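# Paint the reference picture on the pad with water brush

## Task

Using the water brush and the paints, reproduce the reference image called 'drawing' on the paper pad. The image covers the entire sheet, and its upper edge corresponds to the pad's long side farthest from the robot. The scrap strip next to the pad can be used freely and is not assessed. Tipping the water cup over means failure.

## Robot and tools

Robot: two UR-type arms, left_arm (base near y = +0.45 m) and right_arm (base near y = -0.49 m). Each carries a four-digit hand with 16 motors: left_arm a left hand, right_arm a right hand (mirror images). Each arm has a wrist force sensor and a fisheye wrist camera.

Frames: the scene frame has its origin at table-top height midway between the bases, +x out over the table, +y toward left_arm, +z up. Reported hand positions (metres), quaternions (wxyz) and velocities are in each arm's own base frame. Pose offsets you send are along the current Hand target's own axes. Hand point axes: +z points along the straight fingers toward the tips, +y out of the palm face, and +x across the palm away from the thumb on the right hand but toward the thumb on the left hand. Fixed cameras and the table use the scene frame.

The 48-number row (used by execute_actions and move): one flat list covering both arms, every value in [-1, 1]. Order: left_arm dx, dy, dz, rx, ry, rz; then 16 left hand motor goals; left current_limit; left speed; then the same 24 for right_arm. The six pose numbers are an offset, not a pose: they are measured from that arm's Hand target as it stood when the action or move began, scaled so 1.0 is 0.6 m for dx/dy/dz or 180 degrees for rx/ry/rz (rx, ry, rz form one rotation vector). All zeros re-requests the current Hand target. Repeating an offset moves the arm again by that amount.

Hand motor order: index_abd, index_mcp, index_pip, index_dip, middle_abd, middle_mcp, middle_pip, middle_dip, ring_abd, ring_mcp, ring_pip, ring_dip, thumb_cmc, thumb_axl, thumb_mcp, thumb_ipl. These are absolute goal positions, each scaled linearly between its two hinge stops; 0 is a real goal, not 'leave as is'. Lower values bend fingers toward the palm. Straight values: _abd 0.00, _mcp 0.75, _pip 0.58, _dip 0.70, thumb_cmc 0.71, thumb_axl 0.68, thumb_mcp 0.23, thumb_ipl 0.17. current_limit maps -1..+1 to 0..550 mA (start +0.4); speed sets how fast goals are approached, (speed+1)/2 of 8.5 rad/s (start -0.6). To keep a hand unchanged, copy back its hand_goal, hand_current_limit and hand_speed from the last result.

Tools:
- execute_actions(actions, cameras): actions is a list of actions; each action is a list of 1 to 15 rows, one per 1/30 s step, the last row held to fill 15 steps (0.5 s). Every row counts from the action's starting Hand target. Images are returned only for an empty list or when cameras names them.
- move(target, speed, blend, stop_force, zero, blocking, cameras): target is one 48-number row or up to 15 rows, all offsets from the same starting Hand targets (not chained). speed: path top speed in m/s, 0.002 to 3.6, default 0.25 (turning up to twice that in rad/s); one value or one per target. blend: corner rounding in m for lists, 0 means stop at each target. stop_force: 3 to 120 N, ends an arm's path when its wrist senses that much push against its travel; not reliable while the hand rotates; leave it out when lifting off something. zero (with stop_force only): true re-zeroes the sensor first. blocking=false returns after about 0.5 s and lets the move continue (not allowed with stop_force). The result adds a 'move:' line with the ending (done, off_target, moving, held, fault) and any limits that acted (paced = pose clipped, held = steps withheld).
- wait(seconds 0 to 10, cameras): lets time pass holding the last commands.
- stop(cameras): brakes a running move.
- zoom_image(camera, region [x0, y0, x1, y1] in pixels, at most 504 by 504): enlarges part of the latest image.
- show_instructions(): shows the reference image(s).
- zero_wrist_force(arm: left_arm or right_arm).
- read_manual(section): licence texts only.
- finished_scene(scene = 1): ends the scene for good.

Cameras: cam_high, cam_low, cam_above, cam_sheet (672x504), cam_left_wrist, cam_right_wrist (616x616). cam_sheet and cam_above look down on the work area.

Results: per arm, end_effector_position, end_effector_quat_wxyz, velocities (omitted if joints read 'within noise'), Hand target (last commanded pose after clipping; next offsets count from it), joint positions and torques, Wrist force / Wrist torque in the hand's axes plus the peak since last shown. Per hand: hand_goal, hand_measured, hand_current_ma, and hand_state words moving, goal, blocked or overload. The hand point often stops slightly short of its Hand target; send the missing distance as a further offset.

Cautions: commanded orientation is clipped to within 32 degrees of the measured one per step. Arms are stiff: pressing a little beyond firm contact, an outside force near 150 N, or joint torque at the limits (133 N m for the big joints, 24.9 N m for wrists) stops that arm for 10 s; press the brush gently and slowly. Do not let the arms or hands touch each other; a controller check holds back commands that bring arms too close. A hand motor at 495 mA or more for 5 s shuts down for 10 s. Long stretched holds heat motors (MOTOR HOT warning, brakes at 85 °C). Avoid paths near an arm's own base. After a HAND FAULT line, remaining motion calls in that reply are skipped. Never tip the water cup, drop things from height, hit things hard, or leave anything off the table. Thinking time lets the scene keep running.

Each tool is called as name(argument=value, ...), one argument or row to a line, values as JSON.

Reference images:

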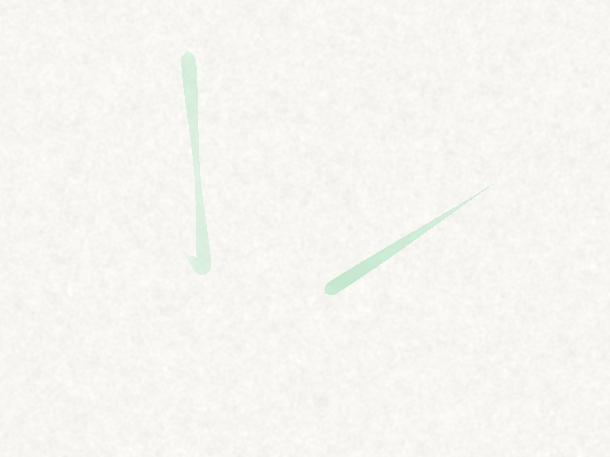

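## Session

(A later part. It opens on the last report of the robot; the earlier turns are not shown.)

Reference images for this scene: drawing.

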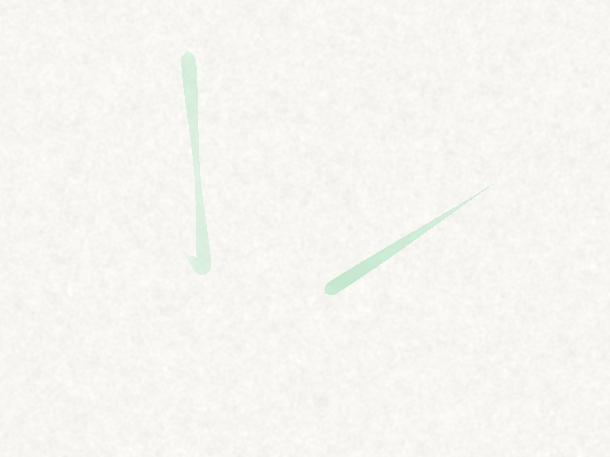

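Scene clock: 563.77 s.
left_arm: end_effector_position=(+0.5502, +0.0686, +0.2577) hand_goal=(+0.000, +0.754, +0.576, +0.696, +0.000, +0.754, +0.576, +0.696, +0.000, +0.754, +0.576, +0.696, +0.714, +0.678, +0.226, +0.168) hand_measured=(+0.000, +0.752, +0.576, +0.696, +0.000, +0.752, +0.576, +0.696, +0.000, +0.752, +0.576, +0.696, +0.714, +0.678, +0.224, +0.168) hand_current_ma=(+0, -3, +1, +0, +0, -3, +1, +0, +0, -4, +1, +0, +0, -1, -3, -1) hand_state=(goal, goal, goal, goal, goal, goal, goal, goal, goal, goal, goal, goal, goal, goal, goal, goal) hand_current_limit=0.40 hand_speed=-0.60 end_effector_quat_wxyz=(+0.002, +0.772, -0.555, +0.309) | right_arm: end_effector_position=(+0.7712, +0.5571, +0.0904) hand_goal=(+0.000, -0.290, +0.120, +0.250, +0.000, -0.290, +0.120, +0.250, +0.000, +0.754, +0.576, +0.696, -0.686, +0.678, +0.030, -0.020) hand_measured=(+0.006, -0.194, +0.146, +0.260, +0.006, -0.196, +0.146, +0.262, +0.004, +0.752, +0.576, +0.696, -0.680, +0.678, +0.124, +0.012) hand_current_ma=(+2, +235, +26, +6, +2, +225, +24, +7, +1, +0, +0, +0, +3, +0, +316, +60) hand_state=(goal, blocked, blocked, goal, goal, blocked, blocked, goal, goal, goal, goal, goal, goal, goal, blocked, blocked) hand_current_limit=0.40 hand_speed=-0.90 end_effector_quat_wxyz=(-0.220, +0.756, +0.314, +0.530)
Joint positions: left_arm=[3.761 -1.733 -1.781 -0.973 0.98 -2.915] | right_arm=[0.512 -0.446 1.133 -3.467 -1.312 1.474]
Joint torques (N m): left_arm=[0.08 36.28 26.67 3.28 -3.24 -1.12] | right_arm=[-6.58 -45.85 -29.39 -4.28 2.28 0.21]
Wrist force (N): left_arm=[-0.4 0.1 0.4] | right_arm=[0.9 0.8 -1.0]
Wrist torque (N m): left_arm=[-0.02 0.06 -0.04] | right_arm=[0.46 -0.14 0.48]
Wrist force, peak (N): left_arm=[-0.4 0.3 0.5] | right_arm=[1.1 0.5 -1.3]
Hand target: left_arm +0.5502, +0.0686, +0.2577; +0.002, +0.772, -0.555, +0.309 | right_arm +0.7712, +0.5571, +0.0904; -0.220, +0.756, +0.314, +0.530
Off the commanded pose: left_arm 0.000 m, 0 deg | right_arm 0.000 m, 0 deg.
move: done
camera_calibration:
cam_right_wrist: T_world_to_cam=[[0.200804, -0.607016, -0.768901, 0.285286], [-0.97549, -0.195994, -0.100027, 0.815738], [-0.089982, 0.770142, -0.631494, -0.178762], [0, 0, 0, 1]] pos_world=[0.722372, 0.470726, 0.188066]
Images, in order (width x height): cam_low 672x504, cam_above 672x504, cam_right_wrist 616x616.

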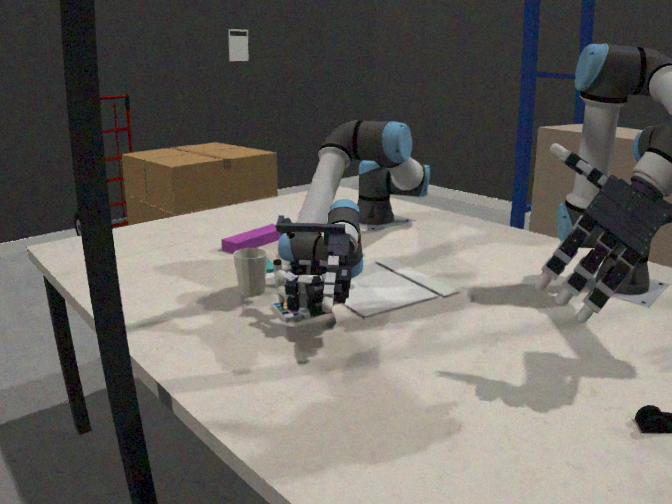

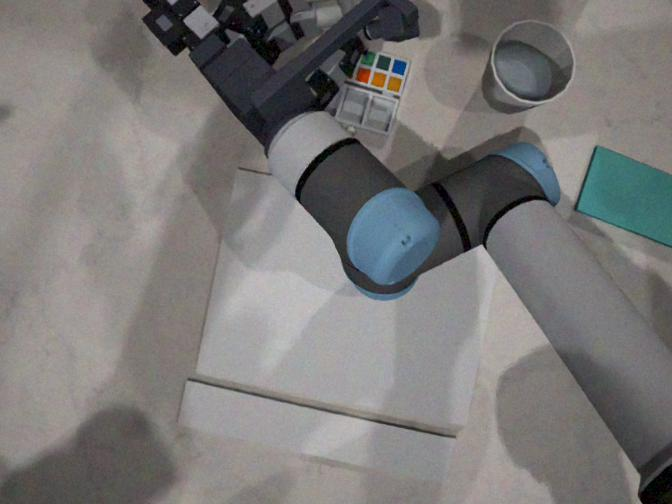

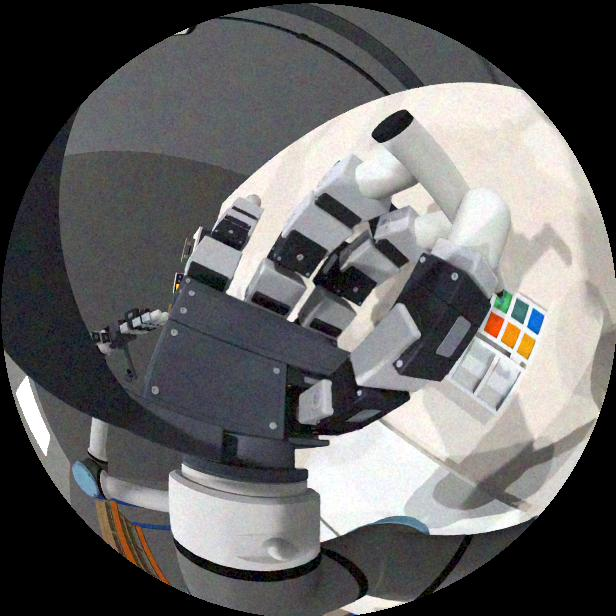

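move(
  target=[0,0,0,0,0,0,0,0.754,0.576,0.696,0,0.754,0.576,0.696,0,0.754,0.576,0.696,0.714,0.678,0.226,0.168,0.4,-0.6,-0.0047,0,0.0017,0,0,0,0,-0.29,0.12,0.25,0,-0.29,0.12,0.25,0,0.754,0.576,0.696,-0.686,0.678,0.03,-0.02,0.4,-0.9],
  speed=0.03,
  cameras=["cam_low","cam_right_wrist"],
)

zoom_image(
  camera="cam_right_wrist",
  region=[476, 270, 536, 330],
)

zoom_image(
  camera="cam_low",
  region=[260, 270, 340, 330],
)

Scene clock: 568.87 s.
left_arm: end_effector_position=(+0.5502, +0.0686, +0.2577) hand_goal=(+0.000, +0.754, +0.576, +0.696, +0.000, +0.754, +0.576, +0.696, +0.000, +0.754, +0.576, +0.696, +0.714, +0.678, +0.226, +0.168) hand_measured=(+0.000, +0.752, +0.576, +0.696, +0.000, +0.752, +0.576, +0.696, +0.000, +0.752, +0.576, +0.696, +0.714, +0.678, +0.224, +0.168) hand_current_ma=(+0, -3, +1, +0, +0, -3, +1, +0, +0, -4, +1, +0, +0, -1, -3, -1) hand_state=(goal, goal, goal, goal, goal, goal, goal, goal, goal, goal, goal, goal, goal, goal, goal, goal) hand_current_limit=0.40 hand_speed=-0.60 end_effector_quat_wxyz=(+0.002, +0.772, -0.555, +0.309) | right_arm: end_effector_position=(+0.7712, +0.5571, +0.0874) hand_goal=(+0.000, -0.290, +0.120, +0.250, +0.000, -0.290, +0.120, +0.250, +0.000, +0.754, +0.576, +0.696, -0.686, +0.678, +0.030, -0.020) hand_measured=(+0.006, -0.194, +0.146, +0.260, +0.006, -0.196, +0.146, +0.262, +0.004, +0.752, +0.576, +0.696, -0.680, +0.678, +0.124, +0.012) hand_current_ma=(+2, +235, +26, +6, +2, +225, +24, +7, +1, +0, +0, +0, +3, +0, +316, +60) hand_state=(goal, blocked, blocked, goal, goal, blocked, blocked, goal, goal, goal, goal, goal, goal, goal, blocked, blocked) hand_current_limit=0.40 hand_speed=-0.90 end_effector_quat_wxyz=(-0.220, +0.756, +0.314, +0.530)
Joint positions: left_arm=[3.761 -1.733 -1.781 -0.973 0.98 -2.915] | right_arm=[0.512 -0.441 1.132 -3.471 -1.312 1.474]
Joint torques (N m): left_arm=[1.07 36.06 28.94 2.93 -3.23 -1.07] | right_arm=[-6.33 -45.74 -29.48 -4.25 2.32 -1.32]
Wrist force (N): left_arm=[-0.4 0.2 0.0] | right_arm=[0.8 0.1 -1.1]
Wrist torque (N m): left_arm=[0.01 0.04 -0.04] | right_arm=[0.37 -0.13 0.45]
Wrist force, peak (N): left_arm=[-0.5 0.2 0.4] | right_arm=[1.1 0.8 -1.3]
Hand target: left_arm +0.5502, +0.0686, +0.2577; +0.002, +0.772, -0.555, +0.309 | right_arm +0.7712, +0.5571, +0.0874; -0.220, +0.756, +0.314, +0.530
Off the commanded pose: left_arm 0.000 m, 0 deg | right_arm 0.000 m, 0 deg.
move: done
camera_calibration:
cam_right_wrist: T_world_to_cam=[[0.200804, -0.607016, -0.768901, 0.28298], [-0.97549, -0.195994, -0.100027, 0.815438], [-0.089982, 0.770142, -0.631494, -0.180657], [0, 0, 0, 1]] pos_world=[0.722372, 0.470726, 0.185066]
Images, in order (width x height): cam_low 672x504, cam_right_wrist 616x616.

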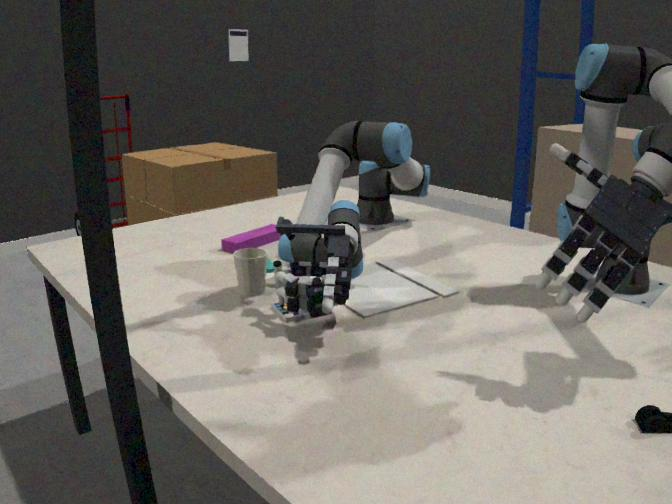

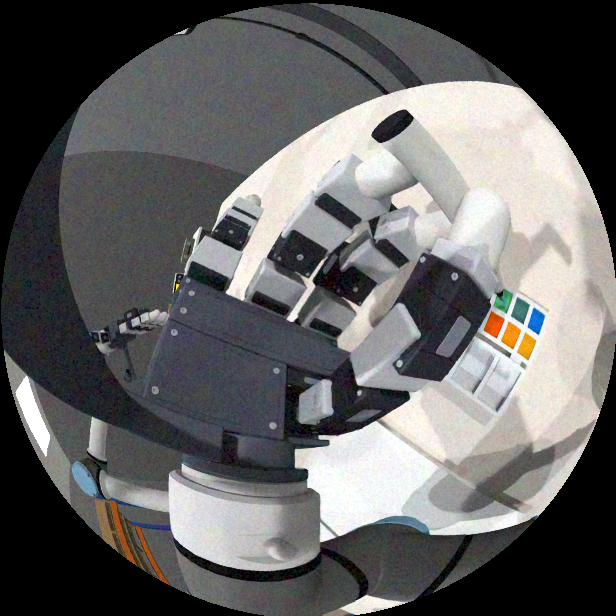

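Scaled by 8.400 from the camera's 616x616 image, which has a finer 880x880 frame.

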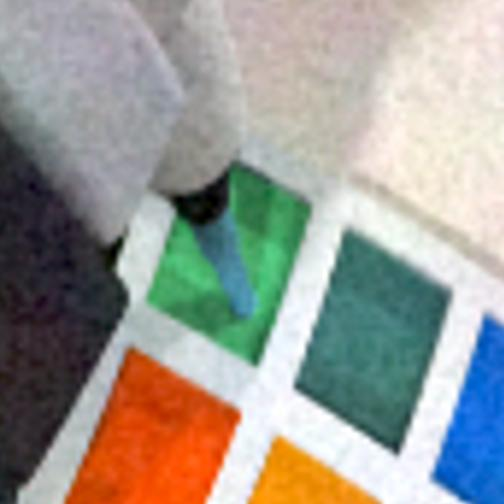

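Scaled by 6.300.

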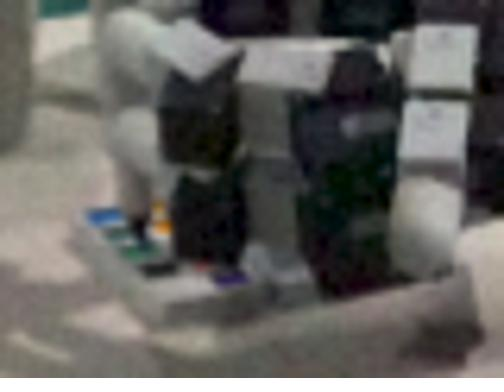

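move(
  target=[0,0,0,0,0,0,0,0.754,0.576,0.696,0,0.754,0.576,0.696,0,0.754,0.576,0.696,0.714,0.678,0.226,0.168,0.4,-0.6,0.0329,0,-0.0119,0,0,0,0,-0.29,0.12,0.25,0,-0.29,0.12,0.25,0,0.754,0.576,0.696,-0.686,0.678,0.03,-0.02,0.4,-0.9],
  speed=0.05,
  cameras=["cam_low","cam_right_wrist"],
)

zoom_image(
  camera="cam_right_wrist",
  region=[476, 270, 536, 330],
)

zoom_image(
  camera="cam_low",
  region=[260, 270, 340, 330],
)

Scene clock: 573.93 s.
left_arm: end_effector_position=(+0.5502, +0.0686, +0.2577) hand_goal=(+0.000, +0.754, +0.576, +0.696, +0.000, +0.754, +0.576, +0.696, +0.000, +0.754, +0.576, +0.696, +0.714, +0.678, +0.226, +0.168) hand_measured=(+0.000, +0.752, +0.576, +0.696, +0.000, +0.752, +0.576, +0.696, +0.000, +0.752, +0.576, +0.696, +0.714, +0.678, +0.224, +0.168) hand_current_ma=(+0, -3, +1, +0, +0, -3, +1, +0, +0, -4, +1, +0, +0, -1, -3, -1) hand_state=(goal, goal, goal, goal, goal, goal, goal, goal, goal, goal, goal, goal, goal, goal, goal, goal) hand_current_limit=0.40 hand_speed=-0.60 end_effector_quat_wxyz=(+0.002, +0.772, -0.555, +0.309) | right_arm: end_effector_position=(+0.7712, +0.5571, +0.1083) hand_goal=(+0.000, -0.290, +0.120, +0.250, +0.000, -0.290, +0.120, +0.250, +0.000, +0.754, +0.576, +0.696, -0.686, +0.678, +0.030, -0.020) hand_measured=(+0.006, -0.194, +0.146, +0.260, +0.006, -0.196, +0.146, +0.262, +0.004, +0.752, +0.576, +0.696, -0.680, +0.678, +0.124, +0.012) hand_current_ma=(+2, +235, +26, +6, +2, +225, +24, +7, +1, +0, +0, +0, +3, +0, +316, +60) hand_state=(goal, blocked, blocked, goal, goal, blocked, blocked, goal, goal, goal, goal, goal, goal, goal, blocked, blocked) hand_current_limit=0.40 hand_speed=-0.90 end_effector_quat_wxyz=(-0.220, +0.756, +0.314, +0.530)
Joint positions: left_arm=[3.761 -1.733 -1.781 -0.973 0.98 -2.915] | right_arm=[0.512 -0.475 1.14 -3.445 -1.312 1.474]
Joint torques (N m): left_arm=[0.06 35.56 27.44 2.98 -3.39 -1.17] | right_arm=[-1.48 -72.31 -9.87 -1.14 0.96 -2.37]
Wrist force (N): left_arm=[-0.3 -0.1 0.2] | right_arm=[0.8 0.5 -1.0]
Wrist torque (N m): left_arm=[-0.03 0.04 -0.02] | right_arm=[0.43 -0.13 0.48]
Wrist force, peak (N): left_arm=[-0.5 0.0 0.4] | right_arm=[1.2 0.5 -1.3]
Hand target: left_arm +0.5502, +0.0686, +0.2577; +0.002, +0.772, -0.555, +0.309 | right_arm +0.7712, +0.5571, +0.1084; -0.220, +0.756, +0.314, +0.530
Off the commanded pose: left_arm 0.000 m, 0 deg | right_arm 0.000 m, 0 deg.
move: done
camera_calibration:
cam_right_wrist: T_world_to_cam=[[0.200804, -0.607016, -0.768901, 0.29905], [-0.97549, -0.195994, -0.100027, 0.817528], [-0.089982, 0.770142, -0.631494, -0.167459], [0, 0, 0, 1]] pos_world=[0.722372, 0.470726, 0.205966]
Images, in order (width x height): cam_low 672x504, cam_right_wrist 616x616.

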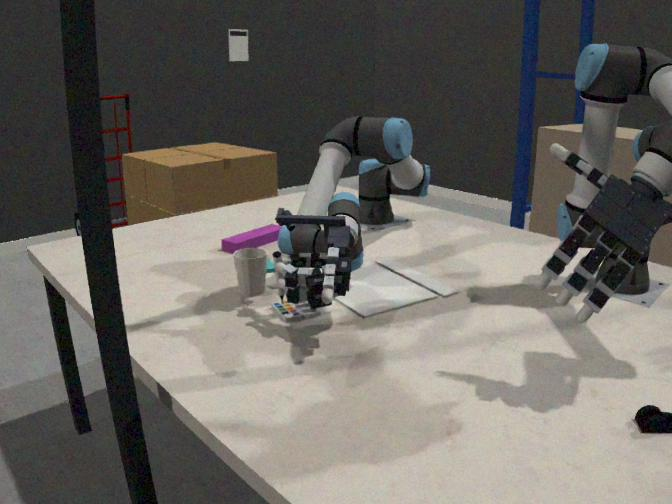

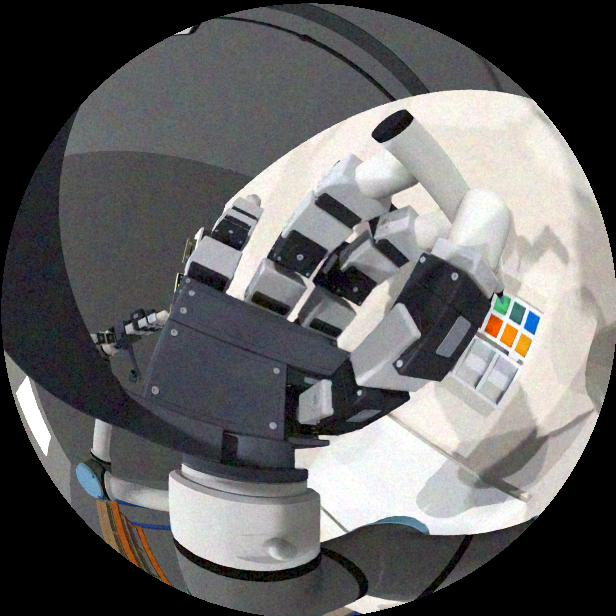

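Scaled by 8.400 from the camera's 616x616 image, which has a finer 880x880 frame.

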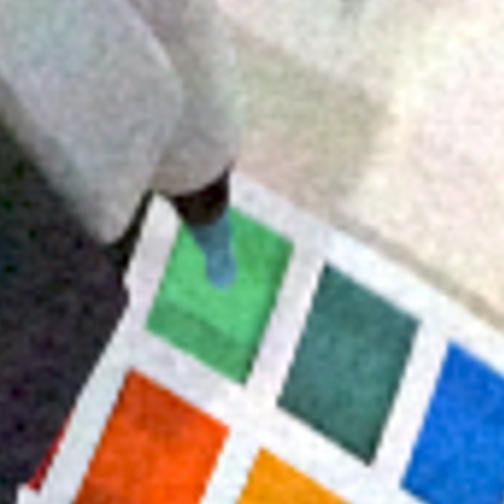

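Scaled by 6.300.

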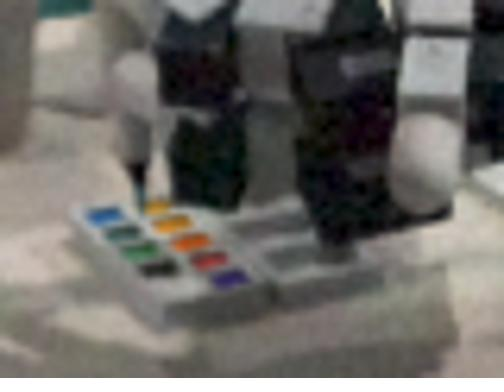

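move(
  target=[
    [0,0,0,0,0,0,0,0.754,0.576,0.696,0,0.754,0.576,0.696,0,0.754,0.576,0.696,0.714,0.678,0.226,0.168,0.4,-0.6,0.0783,0,-0.0285,0,0,0,0,-0.29,0.12,0.25,0,-0.29,0.12,0.25,0,0.754,0.576,0.696,-0.686,0.678,0.03,-0.02,0.4,-0.9],
    [0,0,0,0,0,0,0,0.754,0.576,0.696,0,0.754,0.576,0.696,0,0.754,0.576,0.696,0.714,0.678,0.226,0.168,0.4,-0.6,-0.105,-0.5244,-0.4346,0,0,0,0,-0.29,0.12,0.25,0,-0.29,0.12,0.25,0,0.754,0.576,0.696,-0.686,0.678,0.03,-0.02,0.4,-0.9],
  ],
  speed=0.2,
  blend=0.02,
  cameras=["all"],
)

zoom_image(
  camera="cam_right_wrist",
  region=[436, 240, 536, 340],
)

zoom_image(
  camera="cam_low",
  region=[340, 220, 480, 330],
)

zoom_image(
  camera="cam_sheet",
  region=[120, 30, 500, 400],
)

Scene clock: 590.43 s.
left_arm: end_effector_position=(+0.5502, +0.0686, +0.2577) hand_goal=(+0.000, +0.754, +0.576, +0.696, +0.000, +0.754, +0.576, +0.696, +0.000, +0.754, +0.576, +0.696, +0.714, +0.678, +0.226, +0.168) hand_measured=(+0.000, +0.752, +0.576, +0.696, +0.000, +0.752, +0.576, +0.696, +0.000, +0.752, +0.576, +0.696, +0.714, +0.678, +0.224, +0.168) hand_current_ma=(+0, -3, +1, +0, +0, -3, +1, +0, +0, -4, +1, +0, +0, -1, -3, -1) hand_state=(goal, goal, goal, goal, goal, goal, goal, goal, goal, goal, goal, goal, goal, goal, goal, goal) hand_current_limit=0.40 hand_speed=-0.60 end_effector_quat_wxyz=(+0.002, +0.772, -0.555, +0.309) | right_arm: end_effector_position=(+0.3602, +0.5901, +0.1383) hand_goal=(+0.000, -0.290, +0.120, +0.250, +0.000, -0.290, +0.120, +0.250, +0.000, +0.754, +0.576, +0.696, -0.686, +0.678, +0.030, -0.020) hand_measured=(+0.006, -0.194, +0.146, +0.260, +0.006, -0.196, +0.146, +0.262, +0.004, +0.752, +0.576, +0.696, -0.680, +0.678, +0.124, +0.012) hand_current_ma=(+2, +235, +26, +6, +2, +225, +24, +7, +1, +0, +0, +0, +3, +0, +316, +60) hand_state=(goal, blocked, blocked, goal, goal, blocked, blocked, goal, goal, goal, goal, goal, goal, goal, blocked, blocked) hand_current_limit=0.40 hand_speed=-0.90 end_effector_quat_wxyz=(-0.220, +0.756, +0.314, +0.530)
Joint positions: left_arm=[3.761 -1.733 -1.781 -0.973 0.98 -2.915] | right_arm=[1.018 -0.859 1.907 -3.832 -1.787 1.651]
Joint torques (N m): left_arm=[-0.36 35.96 30.1 3.16 -3.44 -1.09] | right_arm=[9.2 -54.87 -4.12 -4.2 -2.59 2.59]
Wrist force (N): left_arm=[-0.2 0.2 0.2] | right_arm=[0.9 0.6 -1.3]
Wrist torque (N m): left_arm=[0.01 0.02 -0.02] | right_arm=[0.43 -0.15 0.30]
Wrist force, peak (N): left_arm=[-0.4 0.3 0.7] | right_arm=[2.3 1.0 -0.7]
Hand target: left_arm +0.5502, +0.0686, +0.2577; +0.002, +0.772, -0.555, +0.309 | right_arm +0.3601, +0.5901, +0.1383; -0.220, +0.756, +0.314, +0.530
Off the commanded pose: left_arm 0.000 m, 0 deg | right_arm 0.000 m, 0 deg.
move: done
camera_calibration:
cam_right_wrist: T_world_to_cam=[[0.200804, -0.607016, -0.768901, 0.424679], [-0.97549, -0.195994, -0.100027, 0.42607], [-0.089982, 0.770142, -0.631494, -0.210911], [0, 0, 0, 1]] pos_world=[0.311372, 0.503726, 0.235966]

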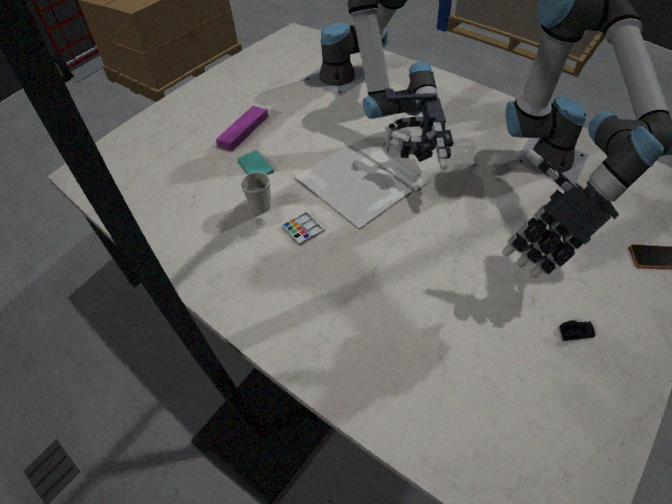

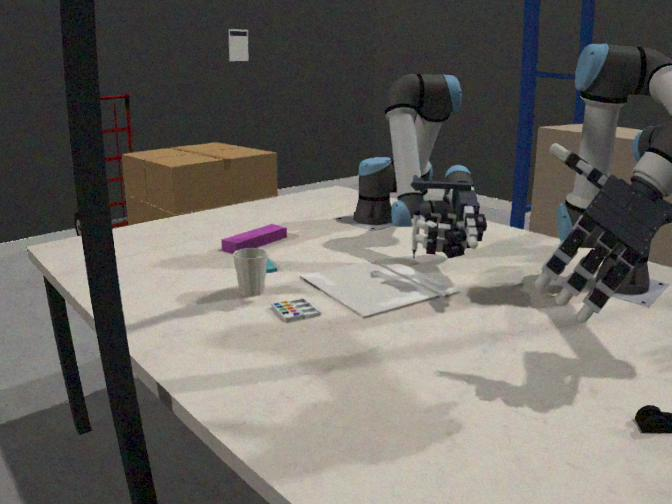

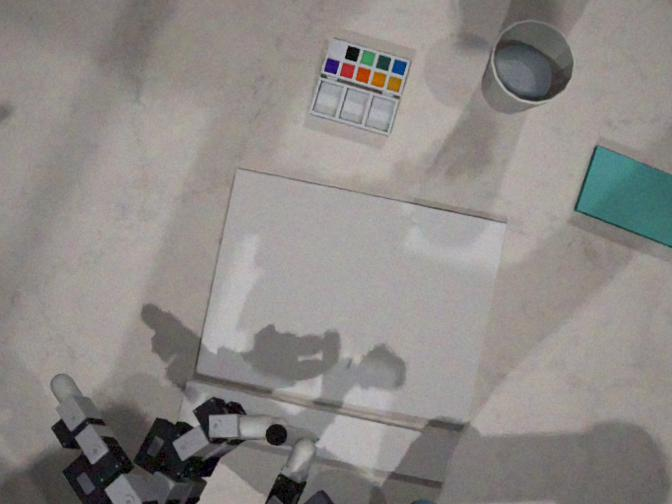

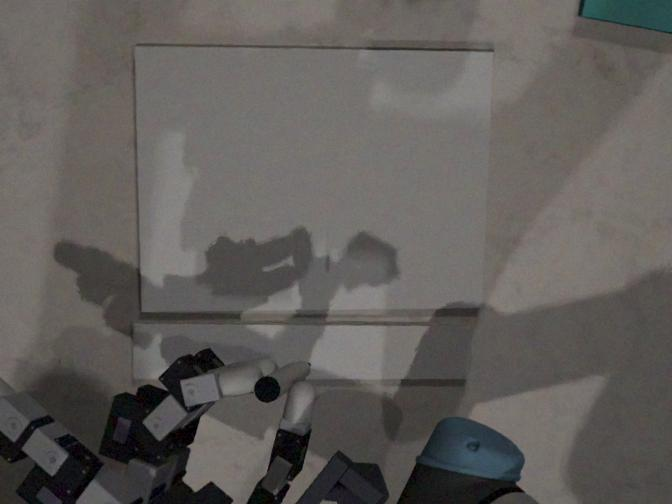

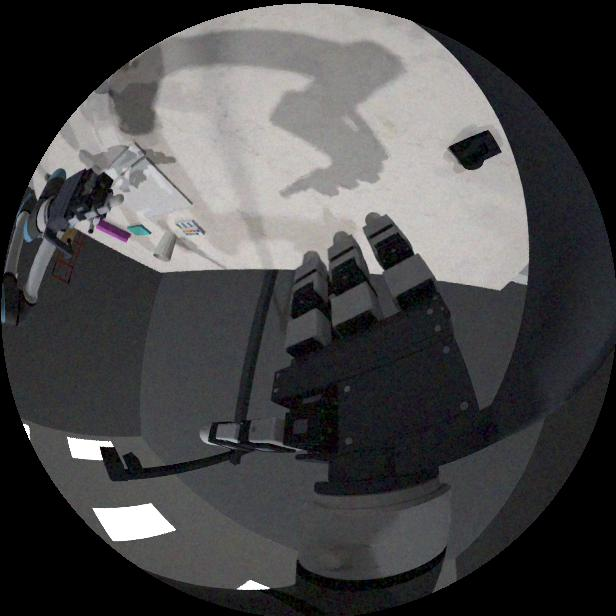

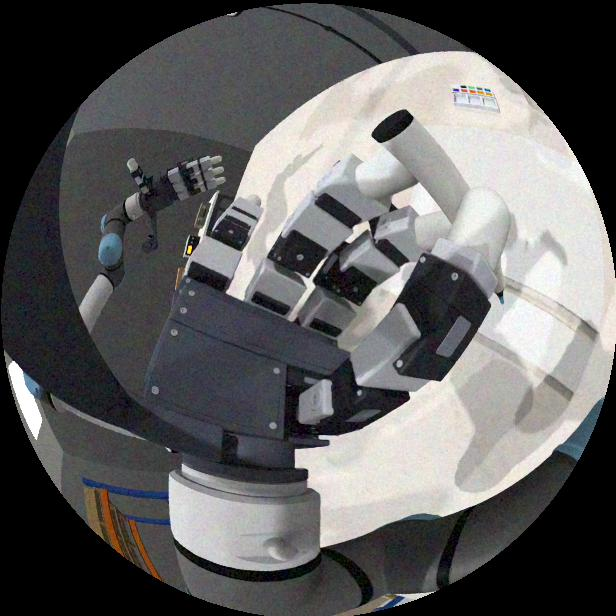

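Scaled by 5.040 from the camera's 616x616 image, which has a finer 880x880 frame.

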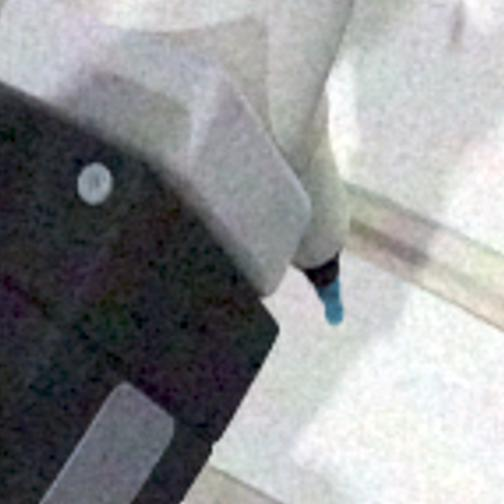

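Scaled by 3.600.

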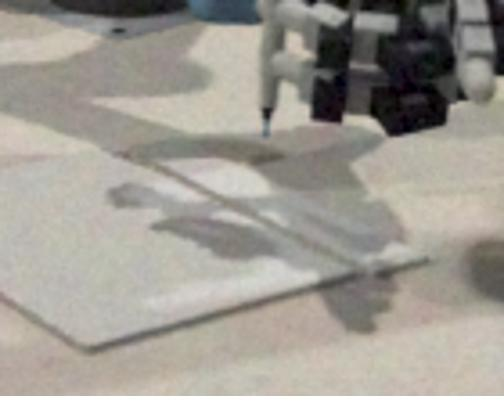

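Scaled by 1.326.

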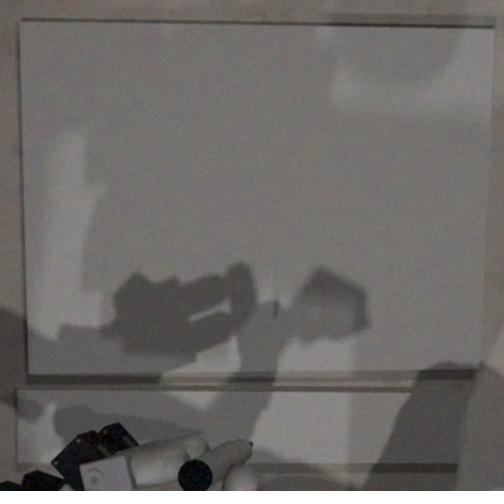

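move(
  target=[0,0,0,0,0,0,0,0.754,0.576,0.696,0,0.754,0.576,0.696,0,0.754,0.576,0.696,0.714,0.678,0.226,0.168,0.4,-0.6,-0.0678,0,0.0247,0,0,0,0,-0.29,0.12,0.25,0,-0.29,0.12,0.25,0,0.754,0.576,0.696,-0.686,0.678,0.03,-0.02,0.4,-0.9],
  speed=0.06,
  cameras=["cam_low","cam_sheet","cam_right_wrist"],
)

zoom_image(
  camera="cam_right_wrist",
  region=[436, 240, 536, 340],
)

zoom_image(
  camera="cam_low",
  region=[340, 220, 480, 330],
)

zoom_image(
  camera="cam_sheet",
  region=[260, 300, 360, 400],
)

Scene clock: 598.23 s.
left_arm: end_effector_position=(+0.5502, +0.0686, +0.2577) hand_goal=(+0.000, +0.754, +0.576, +0.696, +0.000, +0.754, +0.576, +0.696, +0.000, +0.754, +0.576, +0.696, +0.714, +0.678, +0.226, +0.168) hand_measured=(+0.000, +0.752, +0.576, +0.696, +0.000, +0.752, +0.576, +0.696, +0.000, +0.752, +0.576, +0.696, +0.714, +0.678, +0.224, +0.168) hand_current_ma=(+0, -3, +1, +0, +0, -3, +1, +0, +0, -4, +1, +0, +0, -1, -3, -1) hand_state=(goal, goal, goal, goal, goal, goal, goal, goal, goal, goal, goal, goal, goal, goal, goal, goal) hand_current_limit=0.40 hand_speed=-0.60 end_effector_quat_wxyz=(+0.002, +0.772, -0.555, +0.309) | right_arm: end_effector_position=(+0.3601, +0.5901, +0.0950) hand_goal=(+0.000, -0.290, +0.120, +0.250, +0.000, -0.290, +0.120, +0.250, +0.000, +0.754, +0.576, +0.696, -0.686, +0.678, +0.030, -0.020) hand_measured=(+0.006, -0.194, +0.146, +0.260, +0.006, -0.196, +0.146, +0.262, +0.004, +0.752, +0.576, +0.696, -0.680, +0.678, +0.124, +0.012) hand_current_ma=(+2, +235, +26, +6, +2, +225, +24, +7, +1, +0, +0, +0, +3, +0, +316, +60) hand_state=(goal, blocked, blocked, goal, goal, blocked, blocked, goal, goal, goal, goal, goal, goal, goal, blocked, blocked) hand_current_limit=0.40 hand_speed=-0.90 end_effector_quat_wxyz=(-0.220, +0.756, +0.314, +0.530)
Joint positions: left_arm=[3.761 -1.733 -1.781 -0.973 0.98 -2.915] | right_arm=[1.019 -0.764 1.896 -3.916 -1.788 1.651]
Joint torques (N m): left_arm=[-0.25 35.61 27.58 3.08 -3.39 -1.11] | right_arm=[4.02 -31.97 -21.9 -4.19 -0.19 0.13]
Wrist force (N): left_arm=[-0.4 -0.1 0.2] | right_arm=[0.5 0.7 -1.0]
Wrist torque (N m): left_arm=[-0.04 0.06 -0.04] | right_arm=[0.43 -0.11 0.27]
Wrist force, peak (N): left_arm=[-0.3 0.1 0.6] | right_arm=[0.6 0.8 -1.4]
Hand target: left_arm +0.5502, +0.0686, +0.2577; +0.002, +0.772, -0.555, +0.309 | right_arm +0.3602, +0.5901, +0.0950; -0.220, +0.756, +0.314, +0.530
Off the commanded pose: left_arm 0.000 m, 0 deg | right_arm 0.000 m, 0 deg.
move: done
camera_calibration:
cam_right_wrist: T_world_to_cam=[[0.200724, -0.606984, -0.768947, 0.391424], [-0.975507, -0.195932, -0.0999808, 0.421606], [-0.0899744, 0.770182, -0.631446, -0.238296], [0, 0, 0, 1]] pos_world=[0.311272, 0.503726, 0.192666]
Images, in order (width x height): cam_low 672x504, cam_sheet 672x504, cam_right_wrist 616x616.

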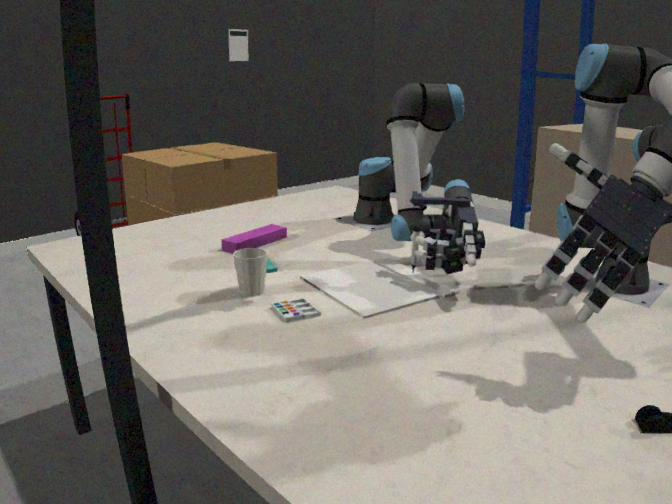

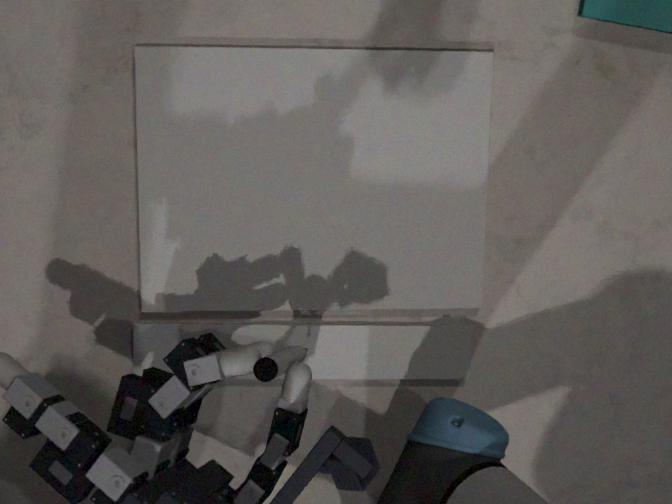

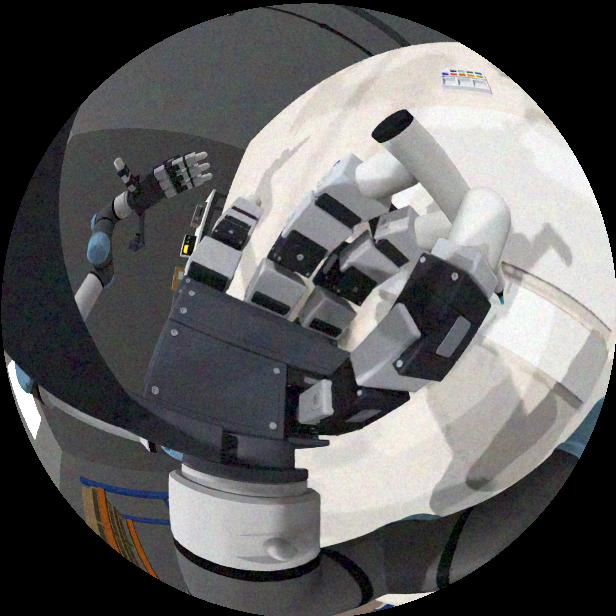

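Scaled by 5.040 from the camera's 616x616 image, which has a finer 880x880 frame.

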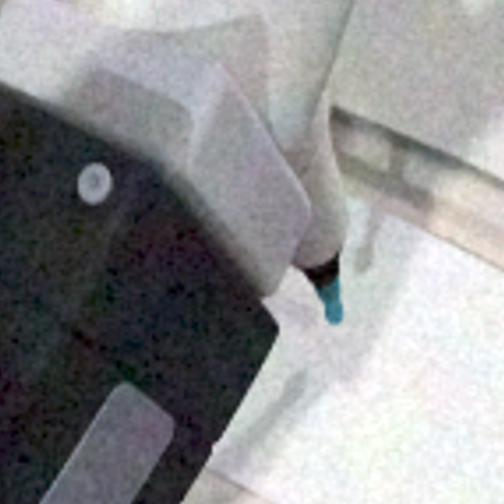

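Scaled by 3.600.

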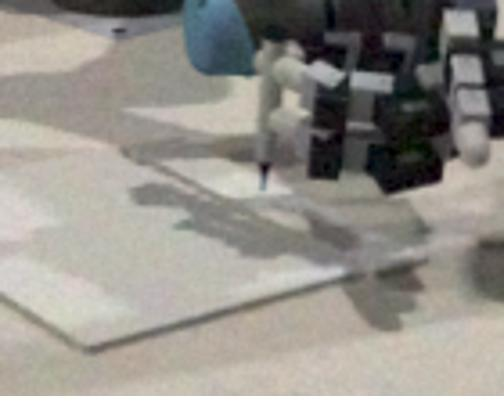

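Scaled by 5.040.

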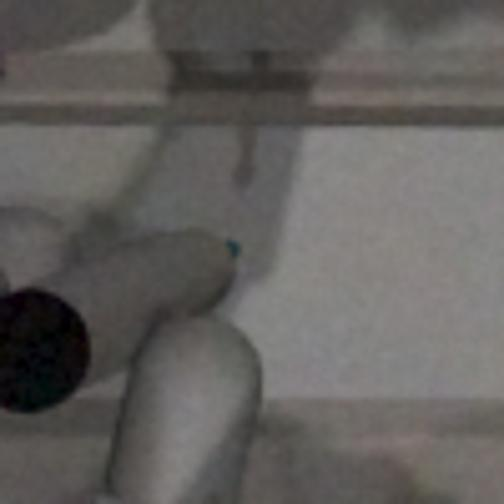

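move(
  target=[
    [0,0,0,0,0,0,0,0.754,0.576,0.696,0,0.754,0.576,0.696,0,0.754,0.576,0.696,0.714,0.678,0.226,0.168,0.4,-0.6,-0.01566,0,0.0057,0,0,0,0,-0.29,0.12,0.25,0,-0.29,0.12,0.25,0,0.754,0.576,0.696,-0.686,0.678,0.03,-0.02,0.4,-0.9],
    [0,0,0,0,0,0,0,0.754,0.576,0.696,0,0.754,0.576,0.696,0,0.754,0.576,0.696,0.714,0.678,0.226,0.168,0.4,-0.6,-0.0385,0.0498,-0.0571,0,0,0,0,-0.29,0.12,0.25,0,-0.29,0.12,0.25,0,0.754,0.576,0.696,-0.686,0.678,0.03,-0.02,0.4,-0.9],
    [0,0,0,0,0,0,0,0.754,0.576,0.696,0,0.754,0.576,0.696,0,0.754,0.576,0.696,0.714,0.678,0.226,0.168,0.4,-0.6,-0.0072,0.0498,-0.0685,0,0,0,0,-0.29,0.12,0.25,0,-0.29,0.12,0.25,0,0.754,0.576,0.696,-0.686,0.678,0.03,-0.02,0.4,-0.9],
  ],
  speed=0.04,
  cameras=["cam_low","cam_sheet","cam_right_wrist"],
)

zoom_image(
  camera="cam_right_wrist",
  region=[436, 240, 536, 340],
)

zoom_image(
  camera="cam_sheet",
  region=[260, 300, 400, 400],
)

Scene clock: 612.27 s.
left_arm: end_effector_position=(+0.5502, +0.0686, +0.2577) hand_goal=(+0.000, +0.754, +0.576, +0.696, +0.000, +0.754, +0.576, +0.696, +0.000, +0.754, +0.576, +0.696, +0.714, +0.678, +0.226, +0.168) hand_measured=(+0.000, +0.752, +0.576, +0.696, +0.000, +0.752, +0.576, +0.696, +0.000, +0.752, +0.576, +0.696, +0.714, +0.678, +0.224, +0.168) hand_current_ma=(+0, -3, +1, +0, +0, -3, +1, +0, +0, -4, +1, +0, +0, -1, -3, -1) hand_state=(goal, goal, goal, goal, goal, goal, goal, goal, goal, goal, goal, goal, goal, goal, goal, goal) hand_current_limit=0.40 hand_speed=-0.60 end_effector_quat_wxyz=(+0.002, +0.772, -0.555, +0.309) | right_arm: end_effector_position=(+0.3531, +0.5406, +0.1049) hand_goal=(+0.000, -0.290, +0.120, +0.250, +0.000, -0.290, +0.120, +0.250, +0.000, +0.754, +0.576, +0.696, -0.686, +0.678, +0.030, -0.020) hand_measured=(+0.006, -0.194, +0.146, +0.260, +0.006, -0.196, +0.146, +0.262, +0.004, +0.752, +0.576, +0.696, -0.680, +0.678, +0.124, +0.012) hand_current_ma=(+2, +235, +26, +6, +2, +225, +24, +7, +1, +0, +0, +0, +3, +0, +316, +60) hand_state=(goal, blocked, blocked, goal, goal, blocked, blocked, goal, goal, goal, goal, goal, goal, goal, blocked, blocked) hand_current_limit=0.40 hand_speed=-0.90 end_effector_quat_wxyz=(-0.220, +0.756, +0.314, +0.530)
Joint positions: left_arm=[3.761 -1.733 -1.781 -0.973 0.98 -2.915] | right_arm=[0.975 -0.838 2.049 -3.998 -1.747 1.635]
Joint torques (N m): left_arm=[-0.64 36.46 28.28 3.12 -3.24 -1.13] | right_arm=[-11.69 -52.74 -0.61 -1.17 2.5 -1.92]
Wrist force (N): left_arm=[0.2 -0.3 0.2] | right_arm=[0.7 0.8 -1.3]
Wrist torque (N m): left_arm=[-0.06 -0.03 0.02] | right_arm=[0.45 -0.13 0.47]
Wrist force, peak (N): left_arm=[-0.6 -0.1 0.6] | right_arm=[1.3 1.0 -1.4]
Hand target: left_arm +0.5502, +0.0686, +0.2577; +0.002, +0.772, -0.555, +0.309 | right_arm +0.3530, +0.5406, +0.1050; -0.220, +0.756, +0.314, +0.530
Off the commanded pose: left_arm 0.000 m, 0 deg | right_arm 0.000 m, 0 deg.
move: done
camera_calibration:
cam_right_wrist: T_world_to_cam=[[0.200873, -0.607078, -0.768834, 0.37039], [-0.975486, -0.195964, -0.10013, 0.40601], [-0.0898769, 0.7701, -0.63156, -0.194529], [0, 0, 0, 1]] pos_world=[0.304172, 0.454226, 0.202566]
Images, in order (width x height): cam_low 672x504, cam_sheet 672x504, cam_right_wrist 616x616.

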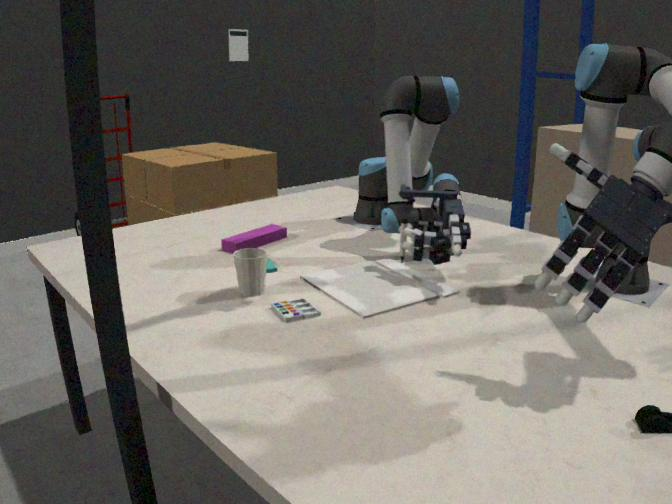

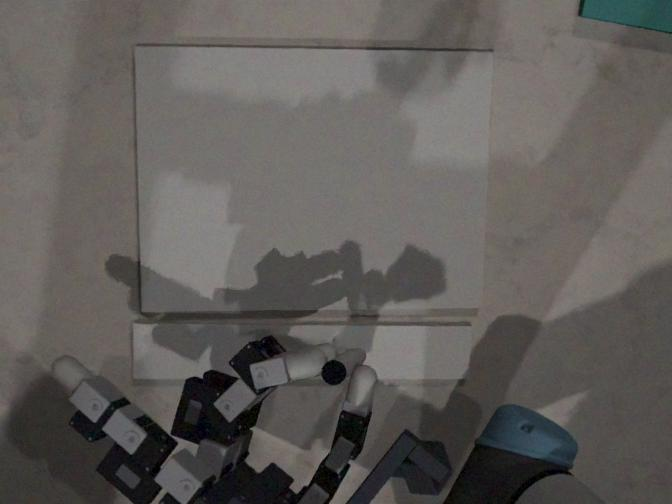

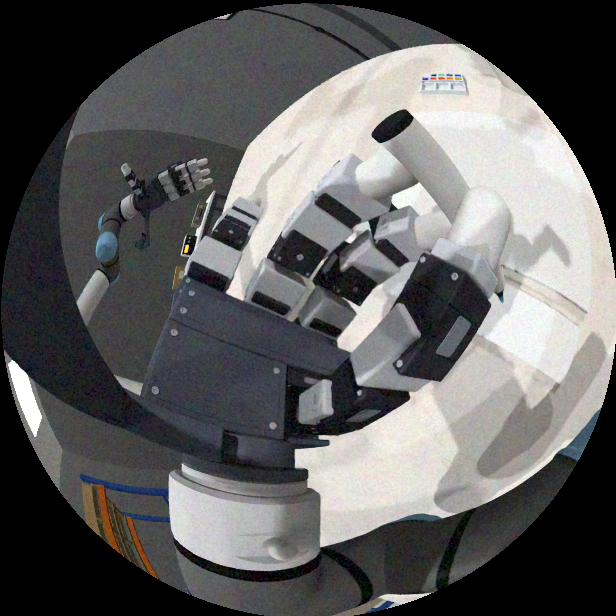

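Scaled by 5.040 from the camera's 616x616 image, which has a finer 880x880 frame.

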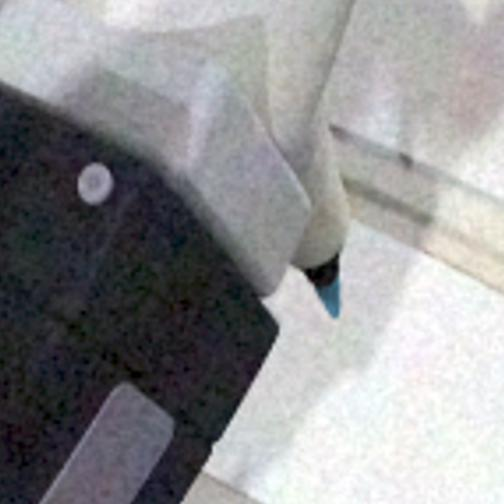

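Scaled by 3.600.

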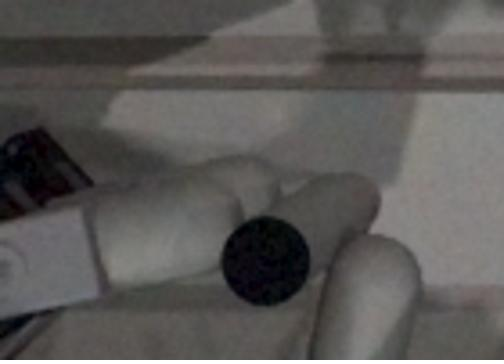

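move(
  target=[
    [0,0,0,0,0,0,0,0.754,0.576,0.696,0,0.754,0.576,0.696,0,0.754,0.576,0.696,0.714,0.678,0.226,0.168,0.4,-0.6,0.0783,0,-0.0285,0,0,0,0,-0.29,0.12,0.25,0,-0.29,0.12,0.25,0,0.754,0.576,0.696,-0.686,0.678,0.03,-0.02,0.4,-0.9],
    [0,0,0,0,0,0,0,0.754,0.576,0.696,0,0.754,0.576,0.696,0,0.754,0.576,0.696,0.714,0.678,0.226,0.168,0.4,-0.6,0.2588,0.4733,0.4509,0,0,0,0,-0.29,0.12,0.25,0,-0.29,0.12,0.25,0,0.754,0.576,0.696,-0.686,0.678,0.03,-0.02,0.4,-0.9],
    [0,0,0,0,0,0,0,0.754,0.576,0.696,0,0.754,0.576,0.696,0,0.754,0.576,0.696,0.714,0.678,0.226,0.168,0.4,-0.6,0.1805,0.4733,0.4794,0,0,0,0,-0.29,0.12,0.25,0,-0.29,0.12,0.25,0,0.754,0.576,0.696,-0.686,0.678,0.03,-0.02,0.4,-0.9],
  ],
  speed=0.2,
  blend=0.02,
  cameras=["cam_sheet","cam_right_wrist"],
)

zoom_image(
  camera="cam_sheet",
  region=[120, 300, 500, 400],
)

zoom_image(
  camera="cam_right_wrist",
  region=[476, 270, 536, 330],
)

Scene clock: 633.30 s.
left_arm: end_effector_position=(+0.5502, +0.0686, +0.2577) hand_goal=(+0.000, +0.754, +0.576, +0.696, +0.000, +0.754, +0.576, +0.696, +0.000, +0.754, +0.576, +0.696, +0.714, +0.678, +0.226, +0.168) hand_measured=(+0.000, +0.752, +0.576, +0.696, +0.000, +0.752, +0.576, +0.696, +0.000, +0.752, +0.576, +0.696, +0.714, +0.678, +0.224, +0.168) hand_current_ma=(+0, -3, +1, +0, +0, -3, +1, +0, +0, -4, +1, +0, +0, -1, -3, -1) hand_state=(goal, goal, goal, goal, goal, goal, goal, goal, goal, goal, goal, goal, goal, goal, goal, goal) hand_current_limit=0.40 hand_speed=-0.60 end_effector_quat_wxyz=(+0.002, +0.772, -0.555, +0.309) | right_arm: end_effector_position=(+0.7711, +0.5581, +0.1085) hand_goal=(+0.000, -0.290, +0.120, +0.250, +0.000, -0.290, +0.120, +0.250, +0.000, +0.754, +0.576, +0.696, -0.686, +0.678, +0.030, -0.020) hand_measured=(+0.006, -0.194, +0.146, +0.260, +0.006, -0.196, +0.146, +0.262, +0.004, +0.752, +0.576, +0.696, -0.680, +0.678, +0.124, +0.012) hand_current_ma=(+2, +235, +26, +6, +2, +225, +24, +7, +1, +0, +0, +0, +3, +0, +316, +60) hand_state=(goal, blocked, blocked, goal, goal, blocked, blocked, goal, goal, goal, goal, goal, goal, goal, blocked, blocked) hand_current_limit=0.40 hand_speed=-0.90 end_effector_quat_wxyz=(-0.220, +0.756, +0.314, +0.530)
Joint positions: left_arm=[3.761 -1.733 -1.781 -0.973 0.98 -2.915] | right_arm=[0.513 -0.474 1.137 -3.443 -1.313 1.474]
Joint torques (N m): left_arm=[0.36 35.81 27.98 3.01 -3.27 -1.19] | right_arm=[-3.25 -46.35 -29.58 -4.26 -1.88 -0.09]
Wrist force (N): left_arm=[-0.1 0.0 0.1] | right_arm=[0.9 0.5 -1.0]
Wrist torque (N m): left_arm=[-0.01 0.01 -0.01] | right_arm=[0.42 -0.14 0.48]
Wrist force, peak (N): left_arm=[-0.5 0.4 0.5] | right_arm=[1.4 -0.1 -2.5]
Hand target: left_arm +0.5502, +0.0686, +0.2577; +0.002, +0.772, -0.555, +0.309 | right_arm +0.7711, +0.5581, +0.1084; -0.220, +0.756, +0.314, +0.530
Off the commanded pose: left_arm 0.000 m, 0 deg | right_arm 0.000 m, 0 deg.
move: done
camera_calibration:
cam_right_wrist: T_world_to_cam=[[0.200943, -0.606987, -0.768888, 0.299714], [-0.975461, -0.19608, -0.100137, 0.81769], [-0.0899823, 0.770142, -0.631494, -0.168112], [0, 0, 0, 1]] pos_world=[0.722272, 0.471726, 0.206166]
Images, in order (width x height): cam_sheet 672x504, cam_right_wrist 616x616.

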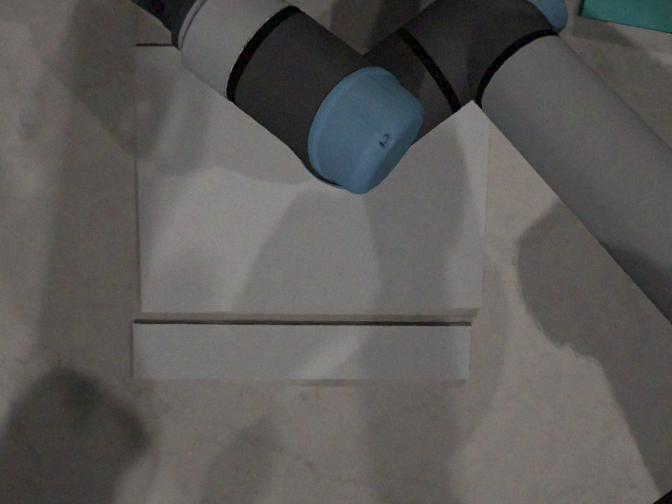

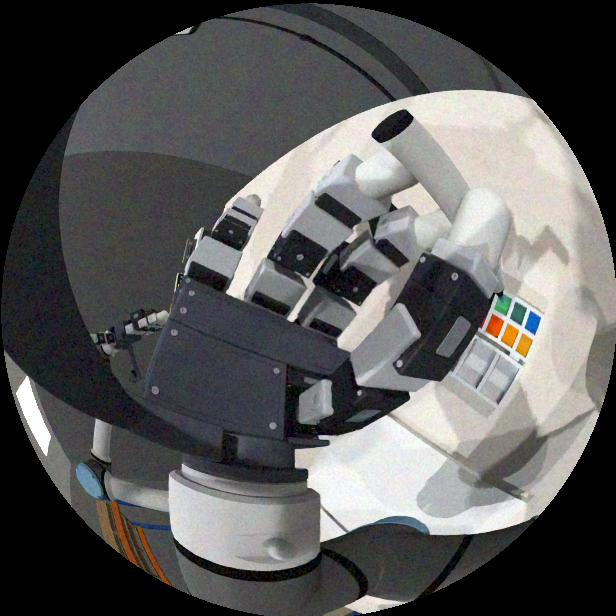

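Scaled by 1.326.

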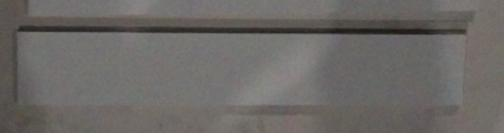

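Scaled by 8.400 from the camera's 616x616 image, which has a finer 880x880 frame.

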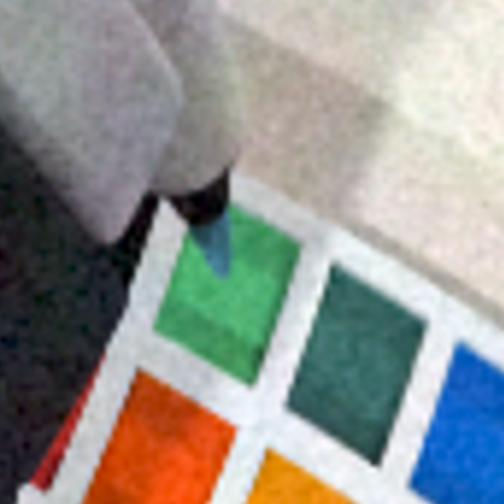

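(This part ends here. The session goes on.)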